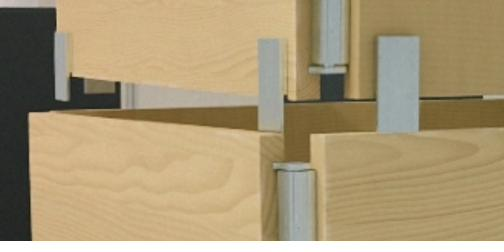

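Request:
move --arm3 '{"joints":{"joint1_rad":0.20313,"joint2_rad":1.13264,"joint4_rad":0.94295,"joint6_rad":1.06601,"joint7_rad":3.16865},"min_time_s":4}' --arm4 '{"joints":{"joint1_rad":-0.57096,"joint2_rad":0.95802,"joint4_rad":1.48701,"joint6_rad":0.69656,"joint7_rad":-3.49204},"min_time_s":4}' --cameras '["cam_low","arm1_cam_wrist","arm3_cam_wrist","arm4_cam_wrist"]'

Request:
zoom_image --camera "cam_low" --region '[110, 170, 340, 280]'

Request:
zoom_image --camera "cam_low" --region '[440, 130, 600, 260]'

Scene clock: 7489.23 s.
Joint torques (N m): arm1=[0.48 -23.49 1.2 -6.8 0.39 -0.05 -0.41] | arm2=[-0.65 -23.27 0.68 -6.84 -0.11 0.01 -0.45] | arm3=[0.92 -27.55 0.45 16.95 1.2 18.79 2.71] | arm4=[-9.33 -18.09 -10.42 25.93 -5.07 18.95 -2.84]
Flange force (N): arm1=[-0.5 1.6 4.2] | arm2=[0.6 -8.3 -2.7] | arm3=[0.4 -88.3 28.9] | arm4=[-2.1 -80.0 29.5]
move: arm3 done; arm4 done
MOTOR HOT: still on. The motor of arm3's joint6_rad reports 64 °C.
Joint velocities: within noise
arm1, arm2: as last shown
arm3.joint_positions: joint1_rad=+0.203 joint2_rad=+1.133 joint3_rad=+0.000 joint4_rad=+0.943 joint5_rad=+0.000 joint6_rad=+1.066 joint7_rad=+3.169 hand_index_mcp=+0.963 hand_index_abd=+0.000 hand_index_pip=+0.946 hand_index_dip=+0.947 hand_middle_mcp=+0.965 hand_middle_abd=+0.000 hand_middle_pip=+0.945 hand_middle_dip=+0.947 hand_ring_mcp=+0.963 hand_ring_abd=+0.000 hand_ring_pip=+0.945 hand_ring_dip=+0.947 hand_thumb_cmc=+0.941 hand_thumb_axl=+0.679 hand_thumb_mcp=-0.542 hand_thumb_ipl=+0.168 hand_current_limit=+0.750 hand_speed=-0.850
arm3.joint_status: all done
arm3.hand_state: goal,goal,goal,goal,goal,goal,goal,goal,goal,goal,goal,goal,goal,goal,blocked,goal
arm3.index_mcp_current_ma: -2
arm3.index_abd_current_ma: 0
arm3.index_pip_current_ma: -1
arm3.index_dip_current_ma: -1
arm3.middle_mcp_current_ma: -2
arm3.middle_abd_current_ma: 0
arm3.middle_pip_current_ma: -1
arm3.middle_dip_current_ma: -1
arm3.ring_mcp_current_ma: -2
arm3.ring_abd_current_ma: 0
arm3.ring_pip_current_ma: -1
arm3.ring_dip_current_ma: 0
arm3.thumb_cmc_current_ma: -4
arm3.thumb_axl_current_ma: 0
arm3.thumb_mcp_current_ma: 21
arm3.thumb_ipl_current_ma: 0
arm3.hand_goal_index_mcp: 0.970
arm3.hand_goal_index_abd: 0.000
arm3.hand_goal_index_pip: 0.950
arm3.hand_goal_index_dip: 0.950
arm3.hand_goal_middle_mcp: 0.970
arm3.hand_goal_middle_abd: 0.000
arm3.hand_goal_middle_pip: 0.950
arm3.hand_goal_middle_dip: 0.950
arm3.hand_goal_ring_mcp: 0.970
arm3.hand_goal_ring_abd: 0.000
arm3.hand_goal_ring_pip: 0.950
arm3.hand_goal_ring_dip: 0.950
arm3.hand_goal_thumb_cmc: 0.950
arm3.hand_goal_thumb_axl: 0.678
arm3.hand_goal_thumb_mcp: -0.562
arm3.hand_goal_thumb_ipl: 0.168
arm3.hand: x=+0.4284 y=-0.0272 z=+0.7956 quat_wxyz=(+0.003, +0.712, +0.702, +0.006) (m; scene frame)
arm4.joint_positions: joint1_rad=-0.571 joint2_rad=+0.958 joint3_rad=+0.000 joint4_rad=+1.487 joint5_rad=+0.000 joint6_rad=+0.697 joint7_rad=-3.492 hand_index_mcp=+0.964 hand_index_abd=+0.000 hand_index_pip=+0.945 hand_index_dip=+0.947 hand_middle_mcp=+0.965 hand_middle_abd=+0.002 hand_middle_pip=+0.945 hand_middle_dip=+0.947 hand_ring_mcp=+0.965 hand_ring_abd=+0.001 hand_ring_pip=+0.950 hand_ring_dip=+0.952 hand_thumb_cmc=+0.912 hand_thumb_axl=+0.987 hand_thumb_mcp=-0.585 hand_thumb_ipl=-0.093 hand_current_limit=+0.750 hand_speed=-0.850
arm4.joint_status: all done
arm4.hand_state: goal,goal,goal,goal,goal,goal,goal,goal,goal,goal,goal,goal,blocked,goal,goal,goal
arm4.index_mcp_current_ma: -2
arm4.index_abd_current_ma: 0
arm4.index_pip_current_ma: -1
arm4.index_dip_current_ma: -1
arm4.middle_mcp_current_ma: -2
arm4.middle_abd_current_ma: 0
arm4.middle_pip_current_ma: -1
arm4.middle_dip_current_ma: -1
arm4.ring_mcp_current_ma: -1
arm4.ring_abd_current_ma: 0
arm4.ring_pip_current_ma: 0
arm4.ring_dip_current_ma: 0
arm4.thumb_cmc_current_ma: -41
arm4.thumb_axl_current_ma: -9
arm4.thumb_mcp_current_ma: 13
arm4.thumb_ipl_current_ma: 4
arm4.hand_goal_index_mcp: 0.970
arm4.hand_goal_index_abd: 0.000
arm4.hand_goal_index_pip: 0.950
arm4.hand_goal_index_dip: 0.950
arm4.hand_goal_middle_mcp: 0.970
arm4.hand_goal_middle_abd: 0.000
arm4.hand_goal_middle_pip: 0.950
arm4.hand_goal_middle_dip: 0.950
arm4.hand_goal_ring_mcp: 0.970
arm4.hand_goal_ring_abd: 0.000
arm4.hand_goal_ring_pip: 0.950
arm4.hand_goal_ring_dip: 0.950
arm4.hand_goal_thumb_cmc: 0.950
arm4.hand_goal_thumb_axl: 1.000
arm4.hand_goal_thumb_mcp: -0.600
arm4.hand_goal_thumb_ipl: -0.100
arm4.hand: x=-0.4603 y=+0.0340 z=+0.7907 quat_wxyz=(-0.003, +0.702, -0.712, +0.003) (m; scene frame)
pictures: arm1_cam_wrist, arm3_cam_wrist, arm4_cam_wrist, cam_low

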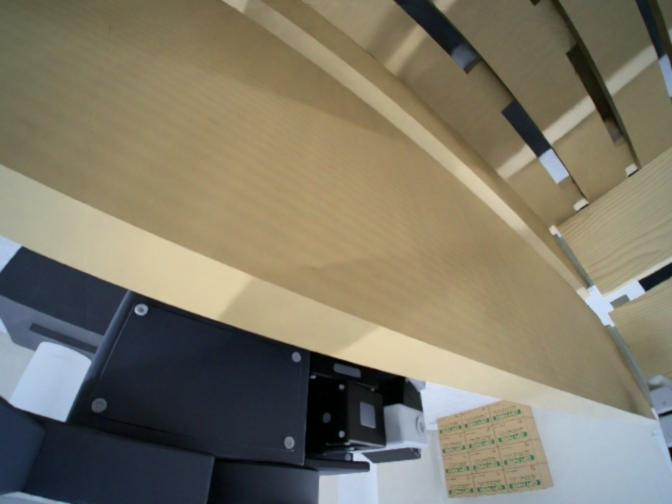

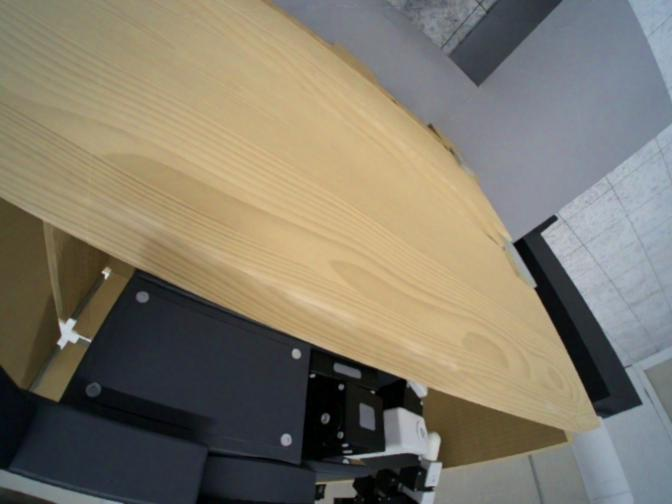

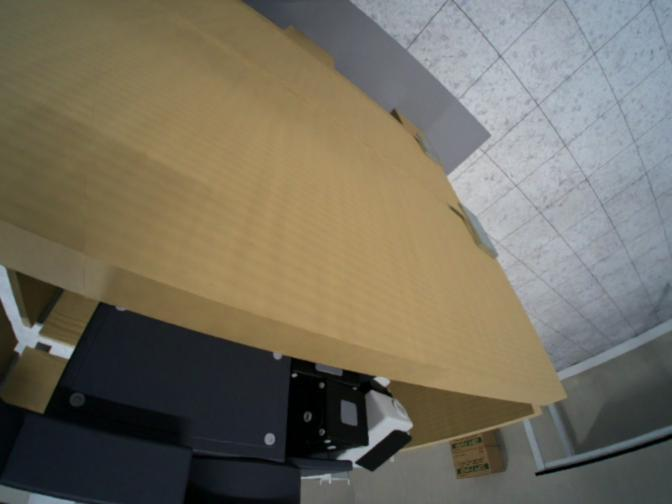

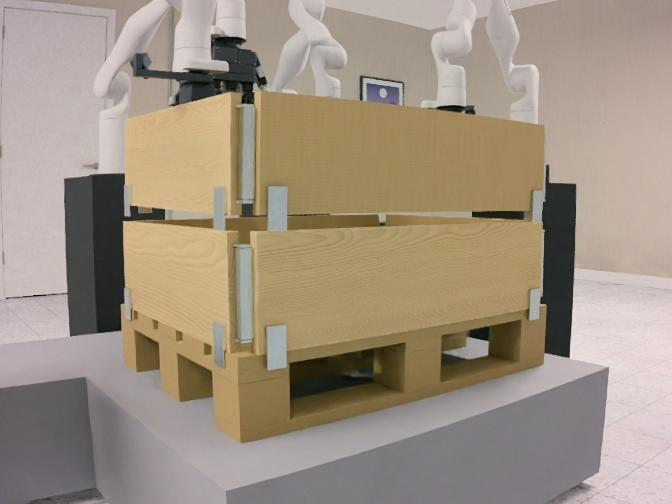

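Scaled by 2.191 from the camera's 672x504 image, which has a finer 960x720 frame.

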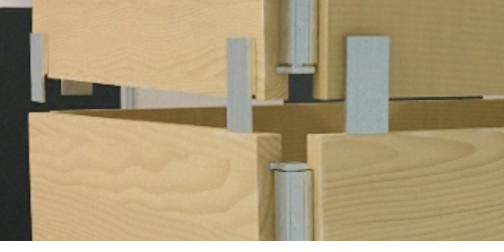

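Scaled by 3.150 from the camera's 672x504 image, which has a finer 960x720 frame.

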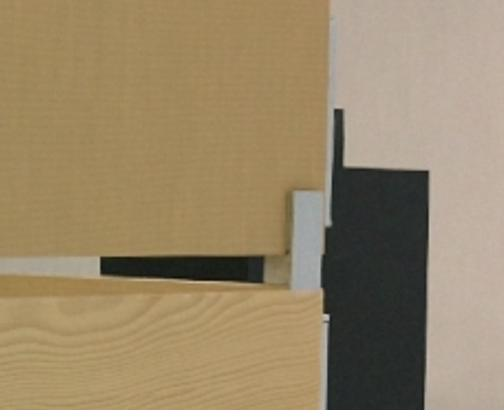

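Request:
move --arm3 '{"joints":{"joint1_rad":0.20321,"joint2_rad":1.14496,"joint4_rad":0.95744,"joint6_rad":1.03920,"joint7_rad":3.16873},"min_time_s":3}' --arm4 '{"joints":{"joint1_rad":-0.56965,"joint2_rad":0.98292,"joint4_rad":1.47865,"joint6_rad":0.68002,"joint7_rad":-3.49074},"min_time_s":3}' --cameras '[]'

Request:
move --arm3 '{"joints":{"joint2_rad":1.16059,"joint4_rad":0.95834,"joint6_rad":1.02266},"min_time_s":3}' --arm4 '{"joints":{"joint2_rad":1.00261,"joint4_rad":1.47735,"joint6_rad":0.66164},"min_time_s":3}' --cameras '["cam_low"]'

Request:
zoom_image --camera "cam_low" --region '[110, 170, 340, 280]'

Request:
zoom_image --camera "cam_low" --region '[440, 130, 600, 260]'

Scene clock: 7550.93 s.
Joint torques (N m): arm1=[0.49 -23.52 1.21 -6.87 0.37 -0.01 -0.41] | arm2=[-0.64 -23.29 0.64 -6.85 -0.13 0.03 -0.46] | arm3=[0.55 -14.3 0.7 10.86 1.09 9.57 1.43] | arm4=[-9.77 6.96 -10.8 26.83 -3.25 13.13 -0.81]
Flange force (N): arm1=[-0.4 1.4 4.4] | arm2=[0.6 -8.2 -2.6] | arm3=[0.3 -48.5 -2.9] | arm4=[1.0 -60.5 -25.9]
move: arm3 done; arm4 done
MOTOR HOT: still on. The motor of arm3's joint6_rad reports 63 °C.
Joint velocities: within noise
arm1: as last shown
arm2.joint_positions: joint1_rad=-0.080 joint2_rad=+0.872 joint3_rad=+0.000 joint4_rad=+0.939 joint5_rad=+0.000 joint6_rad=+1.331 joint7_rad=+2.956 hand_index_mcp=+0.796 hand_index_abd=-0.613 hand_index_pip=+0.577 hand_index_dip=+0.696 hand_middle_mcp=+0.796 hand_middle_abd=-0.570 hand_middle_pip=+0.578 hand_middle_dip=+0.698 hand_ring_mcp=+0.800 hand_ring_abd=-0.494 hand_ring_pip=+0.578 hand_ring_dip=+0.698 hand_thumb_cmc=+0.945 hand_thumb_axl=+0.683 hand_thumb_mcp=-0.539 hand_thumb_ipl=+0.168 hand_current_limit=+0.750 hand_speed=-0.850
arm2.joint_status: not commanded
arm2.hand_state: goal,goal,goal,goal,goal,goal,goal,goal,goal,goal,goal,goal,goal,goal,blocked,goal
arm2.index_mcp_current_ma: -9
arm2.index_abd_current_ma: 12
arm2.index_pip_current_ma: 1
arm2.index_dip_current_ma: 0
arm2.middle_mcp_current_ma: -8
arm2.middle_abd_current_ma: 0
arm2.middle_pip_current_ma: 3
arm2.middle_dip_current_ma: 4
arm2.ring_mcp_current_ma: 0
arm2.ring_abd_current_ma: 11
arm2.ring_pip_current_ma: 3
arm2.ring_dip_current_ma: 4
arm2.thumb_cmc_current_ma: -9
arm2.thumb_axl_current_ma: 12
arm2.thumb_mcp_current_ma: 89
arm2.thumb_ipl_current_ma: 0
arm2.hand_goal_index_mcp: 0.800
arm2.hand_goal_index_abd: -0.620
arm2.hand_goal_index_pip: 0.576
arm2.hand_goal_index_dip: 0.696
arm2.hand_goal_middle_mcp: 0.800
arm2.hand_goal_middle_abd: -0.570
arm2.hand_goal_middle_pip: 0.576
arm2.hand_goal_middle_dip: 0.696
arm2.hand_goal_ring_mcp: 0.800
arm2.hand_goal_ring_abd: -0.500
arm2.hand_goal_ring_pip: 0.576
arm2.hand_goal_ring_dip: 0.696
arm2.hand_goal_thumb_cmc: 0.950
arm2.hand_goal_thumb_axl: 0.678
arm2.hand_goal_thumb_mcp: -0.562
arm2.hand_goal_thumb_ipl: 0.168
arm2.hand: x=+0.1001 y=-0.3425 z=+0.9500 quat_wxyz=(+0.000, -1.000, -0.001, +0.000) (m; scene frame)
arm3.joint_positions: joint1_rad=+0.203 joint2_rad=+1.145 joint3_rad=+0.000 joint4_rad=+0.957 joint5_rad=+0.000 joint6_rad=+1.039 joint7_rad=+3.169 hand_index_mcp=+0.964 hand_index_abd=+0.000 hand_index_pip=+0.946 hand_index_dip=+0.947 hand_middle_mcp=+0.965 hand_middle_abd=+0.000 hand_middle_pip=+0.945 hand_middle_dip=+0.947 hand_ring_mcp=+0.964 hand_ring_abd=+0.000 hand_ring_pip=+0.945 hand_ring_dip=+0.947 hand_thumb_cmc=+0.941 hand_thumb_axl=+0.679 hand_thumb_mcp=-0.542 hand_thumb_ipl=+0.168 hand_current_limit=+0.750 hand_speed=-0.850
arm3.joint_status: all done
arm3.hand_state: goal,goal,goal,goal,goal,goal,goal,goal,goal,goal,goal,goal,goal,goal,blocked,goal
arm3.index_mcp_current_ma: -2
arm3.index_abd_current_ma: 0
arm3.index_pip_current_ma: -1
arm3.index_dip_current_ma: -1
arm3.middle_mcp_current_ma: -1
arm3.middle_abd_current_ma: 0
arm3.middle_pip_current_ma: -1
arm3.middle_dip_current_ma: -1
arm3.ring_mcp_current_ma: -2
arm3.ring_abd_current_ma: 0
arm3.ring_pip_current_ma: -1
arm3.ring_dip_current_ma: 0
arm3.thumb_cmc_current_ma: -4
arm3.thumb_axl_current_ma: 0
arm3.thumb_mcp_current_ma: 21
arm3.thumb_ipl_current_ma: 0
arm3.hand_goal_index_mcp: 0.970
arm3.hand_goal_index_abd: 0.000
arm3.hand_goal_index_pip: 0.950
arm3.hand_goal_index_dip: 0.950
arm3.hand_goal_middle_mcp: 0.970
arm3.hand_goal_middle_abd: 0.000
arm3.hand_goal_middle_pip: 0.950
arm3.hand_goal_middle_dip: 0.950
arm3.hand_goal_ring_mcp: 0.970
arm3.hand_goal_ring_abd: 0.000
arm3.hand_goal_ring_pip: 0.950
arm3.hand_goal_ring_dip: 0.950
arm3.hand_goal_thumb_cmc: 0.950
arm3.hand_goal_thumb_axl: 0.678
arm3.hand_goal_thumb_mcp: -0.562
arm3.hand_goal_thumb_ipl: 0.168
arm3.hand: x=+0.4305 y=-0.0272 z=+0.7837 quat_wxyz=(+0.002, +0.712, +0.702, +0.006) (m; scene frame)
arm4.joint_positions: joint1_rad=-0.570 joint2_rad=+0.983 joint3_rad=+0.000 joint4_rad=+1.479 joint5_rad=+0.000 joint6_rad=+0.680 joint7_rad=-3.491 hand_index_mcp=+0.963 hand_index_abd=+0.000 hand_index_pip=+0.945 hand_index_dip=+0.947 hand_middle_mcp=+0.964 hand_middle_abd=+0.002 hand_middle_pip=+0.945 hand_middle_dip=+0.947 hand_ring_mcp=+0.964 hand_ring_abd=+0.001 hand_ring_pip=+0.949 hand_ring_dip=+0.952 hand_thumb_cmc=+0.912 hand_thumb_axl=+0.987 hand_thumb_mcp=-0.585 hand_thumb_ipl=-0.093 hand_current_limit=+0.750 hand_speed=-0.850
arm4.joint_status: all done
arm4.hand_state: goal,goal,goal,goal,goal,goal,goal,goal,goal,goal,goal,goal,blocked,goal,goal,goal
arm4.index_mcp_current_ma: -2
arm4.index_abd_current_ma: 0
arm4.index_pip_current_ma: -1
arm4.index_dip_current_ma: -1
arm4.middle_mcp_current_ma: -2
arm4.middle_abd_current_ma: 0
arm4.middle_pip_current_ma: -1
arm4.middle_dip_current_ma: -1
arm4.ring_mcp_current_ma: -2
arm4.ring_abd_current_ma: 0
arm4.ring_pip_current_ma: 0
arm4.ring_dip_current_ma: 0
arm4.thumb_cmc_current_ma: -41
arm4.thumb_axl_current_ma: -9
arm4.thumb_mcp_current_ma: 13
arm4.thumb_ipl_current_ma: 4
arm4.hand_goal_index_mcp: 0.970
arm4.hand_goal_index_abd: 0.000
arm4.hand_goal_index_pip: 0.950
arm4.hand_goal_index_dip: 0.950
arm4.hand_goal_middle_mcp: 0.970
arm4.hand_goal_middle_abd: 0.000
arm4.hand_goal_middle_pip: 0.950
arm4.hand_goal_middle_dip: 0.950
arm4.hand_goal_ring_mcp: 0.970
arm4.hand_goal_ring_abd: 0.000
arm4.hand_goal_ring_pip: 0.950
arm4.hand_goal_ring_dip: 0.950
arm4.hand_goal_thumb_cmc: 0.950
arm4.hand_goal_thumb_axl: 1.000
arm4.hand_goal_thumb_mcp: -0.600
arm4.hand_goal_thumb_ipl: -0.100
arm4.hand: x=-0.4582 y=+0.0339 z=+0.7788 quat_wxyz=(-0.003, +0.702, -0.712, +0.003) (m; scene frame)
pictures: none
No camera images: "cameras" was empty.

Scene clock: 7554.23 s.
Joint torques (N m): arm1=[0.45 -23.5 1.16 -6.89 0.38 -0.04 -0.43] | arm2=[-0.66 -23.29 0.61 -6.85 -0.13 0 -0.48] | arm3=[0.53 -6.36 1.13 13.13 1.88 8.69 1.67] | arm4=[-8.52 8.56 -9.97 28.73 -2.94 13.87 -0.78]
Flange force (N): arm1=[-0.4 1.3 4.3] | arm2=[0.6 -8.4 -2.7] | arm3=[-0.2 -45.1 -15.7] | arm4=[-2.3 -63.0 -26.5]
move: arm3 done; arm4 done
MOTOR HOT: still on. The motor of arm3's joint6_rad reports 62 °C.
Joint velocities: within noise
arm1, arm2: as last shown
arm3.joint_positions: joint1_rad=+0.203 joint2_rad=+1.161 joint3_rad=+0.000 joint4_rad=+0.958 joint5_rad=+0.000 joint6_rad=+1.023 joint7_rad=+3.169 hand_index_mcp=+0.964 hand_index_abd=+0.000 hand_index_pip=+0.946 hand_index_dip=+0.947 hand_middle_mcp=+0.965 hand_middle_abd=+0.000 hand_middle_pip=+0.945 hand_middle_dip=+0.947 hand_ring_mcp=+0.964 hand_ring_abd=+0.000 hand_ring_pip=+0.945 hand_ring_dip=+0.947 hand_thumb_cmc=+0.941 hand_thumb_axl=+0.679 hand_thumb_mcp=-0.542 hand_thumb_ipl=+0.168 hand_current_limit=+0.750 hand_speed=-0.850
arm3.joint_status: all done
arm3.hand_state: goal,goal,goal,goal,goal,goal,goal,goal,goal,goal,goal,goal,goal,goal,blocked,goal
arm3.index_mcp_current_ma: -2
arm3.index_abd_current_ma: 0
arm3.index_pip_current_ma: -1
arm3.index_dip_current_ma: -1
arm3.middle_mcp_current_ma: -1
arm3.middle_abd_current_ma: 0
arm3.middle_pip_current_ma: -1
arm3.middle_dip_current_ma: -1
arm3.ring_mcp_current_ma: -2
arm3.ring_abd_current_ma: 0
arm3.ring_pip_current_ma: -1
arm3.ring_dip_current_ma: 0
arm3.thumb_cmc_current_ma: -4
arm3.thumb_axl_current_ma: 0
arm3.thumb_mcp_current_ma: 21
arm3.thumb_ipl_current_ma: 0
arm3.hand_goal_index_mcp: 0.970
arm3.hand_goal_index_abd: 0.000
arm3.hand_goal_index_pip: 0.950
arm3.hand_goal_index_dip: 0.950
arm3.hand_goal_middle_mcp: 0.970
arm3.hand_goal_middle_abd: 0.000
arm3.hand_goal_middle_pip: 0.950
arm3.hand_goal_middle_dip: 0.950
arm3.hand_goal_ring_mcp: 0.970
arm3.hand_goal_ring_abd: 0.000
arm3.hand_goal_ring_pip: 0.950
arm3.hand_goal_ring_dip: 0.950
arm3.hand_goal_thumb_cmc: 0.950
arm3.hand_goal_thumb_axl: 0.678
arm3.hand_goal_thumb_mcp: -0.562
arm3.hand_goal_thumb_ipl: 0.168
arm3.hand: x=+0.4307 y=-0.0272 z=+0.7731 quat_wxyz=(+0.003, +0.712, +0.702, +0.006) (m; scene frame)
arm4.joint_positions: joint1_rad=-0.570 joint2_rad=+1.003 joint3_rad=+0.000 joint4_rad=+1.477 joint5_rad=+0.000 joint6_rad=+0.662 joint7_rad=-3.491 hand_index_mcp=+0.963 hand_index_abd=+0.000 hand_index_pip=+0.945 hand_index_dip=+0.947 hand_middle_mcp=+0.964 hand_middle_abd=+0.002 hand_middle_pip=+0.945 hand_middle_dip=+0.947 hand_ring_mcp=+0.964 hand_ring_abd=+0.001 hand_ring_pip=+0.949 hand_ring_dip=+0.952 hand_thumb_cmc=+0.912 hand_thumb_axl=+0.987 hand_thumb_mcp=-0.585 hand_thumb_ipl=-0.093 hand_current_limit=+0.750 hand_speed=-0.850
arm4.joint_status: all done
arm4.hand_state: goal,goal,goal,goal,goal,goal,goal,goal,goal,goal,goal,goal,blocked,goal,goal,goal
arm4.index_mcp_current_ma: -2
arm4.index_abd_current_ma: 0
arm4.index_pip_current_ma: -1
arm4.index_dip_current_ma: -1
arm4.middle_mcp_current_ma: -2
arm4.middle_abd_current_ma: 0
arm4.middle_pip_current_ma: -1
arm4.middle_dip_current_ma: -1
arm4.ring_mcp_current_ma: -2
arm4.ring_abd_current_ma: 0
arm4.ring_pip_current_ma: 0
arm4.ring_dip_current_ma: 0
arm4.thumb_cmc_current_ma: -41
arm4.thumb_axl_current_ma: -9
arm4.thumb_mcp_current_ma: 13
arm4.thumb_ipl_current_ma: 4
arm4.hand_goal_index_mcp: 0.970
arm4.hand_goal_index_abd: 0.000
arm4.hand_goal_index_pip: 0.950
arm4.hand_goal_index_dip: 0.950
arm4.hand_goal_middle_mcp: 0.970
arm4.hand_goal_middle_abd: 0.000
arm4.hand_goal_middle_pip: 0.950
arm4.hand_goal_middle_dip: 0.950
arm4.hand_goal_ring_mcp: 0.970
arm4.hand_goal_ring_abd: 0.000
arm4.hand_goal_ring_pip: 0.950
arm4.hand_goal_ring_dip: 0.950
arm4.hand_goal_thumb_cmc: 0.950
arm4.hand_goal_thumb_axl: 1.000
arm4.hand_goal_thumb_mcp: -0.600
arm4.hand_goal_thumb_ipl: -0.100
arm4.hand: x=-0.4581 y=+0.0339 z=+0.7682 quat_wxyz=(-0.003, +0.702, -0.712, +0.003) (m; scene frame)
pictures: cam_low

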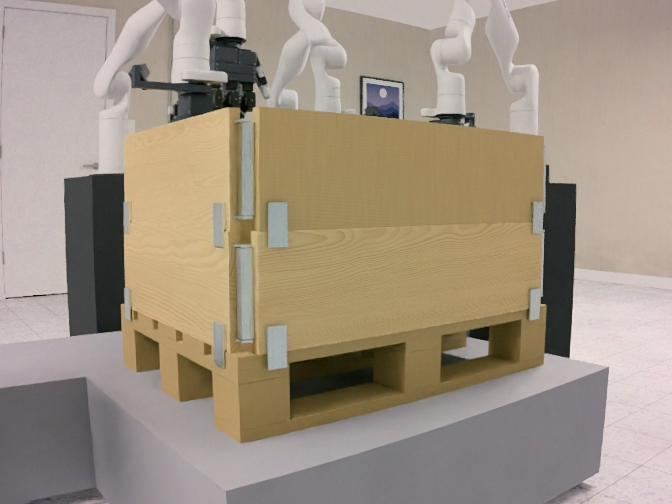

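Scaled by 2.191 from the camera's 672x504 image, which has a finer 960x720 frame.

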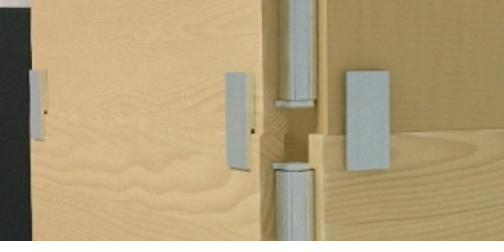

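Scaled by 3.150 from the camera's 672x504 image, which has a finer 960x720 frame.

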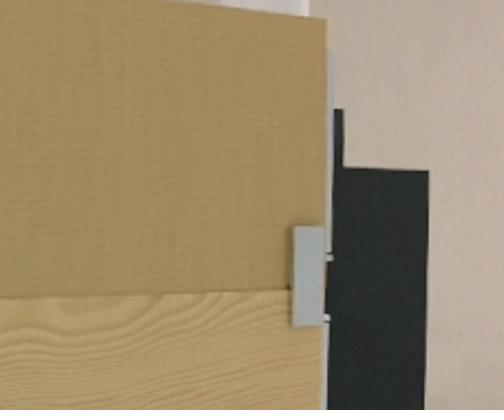

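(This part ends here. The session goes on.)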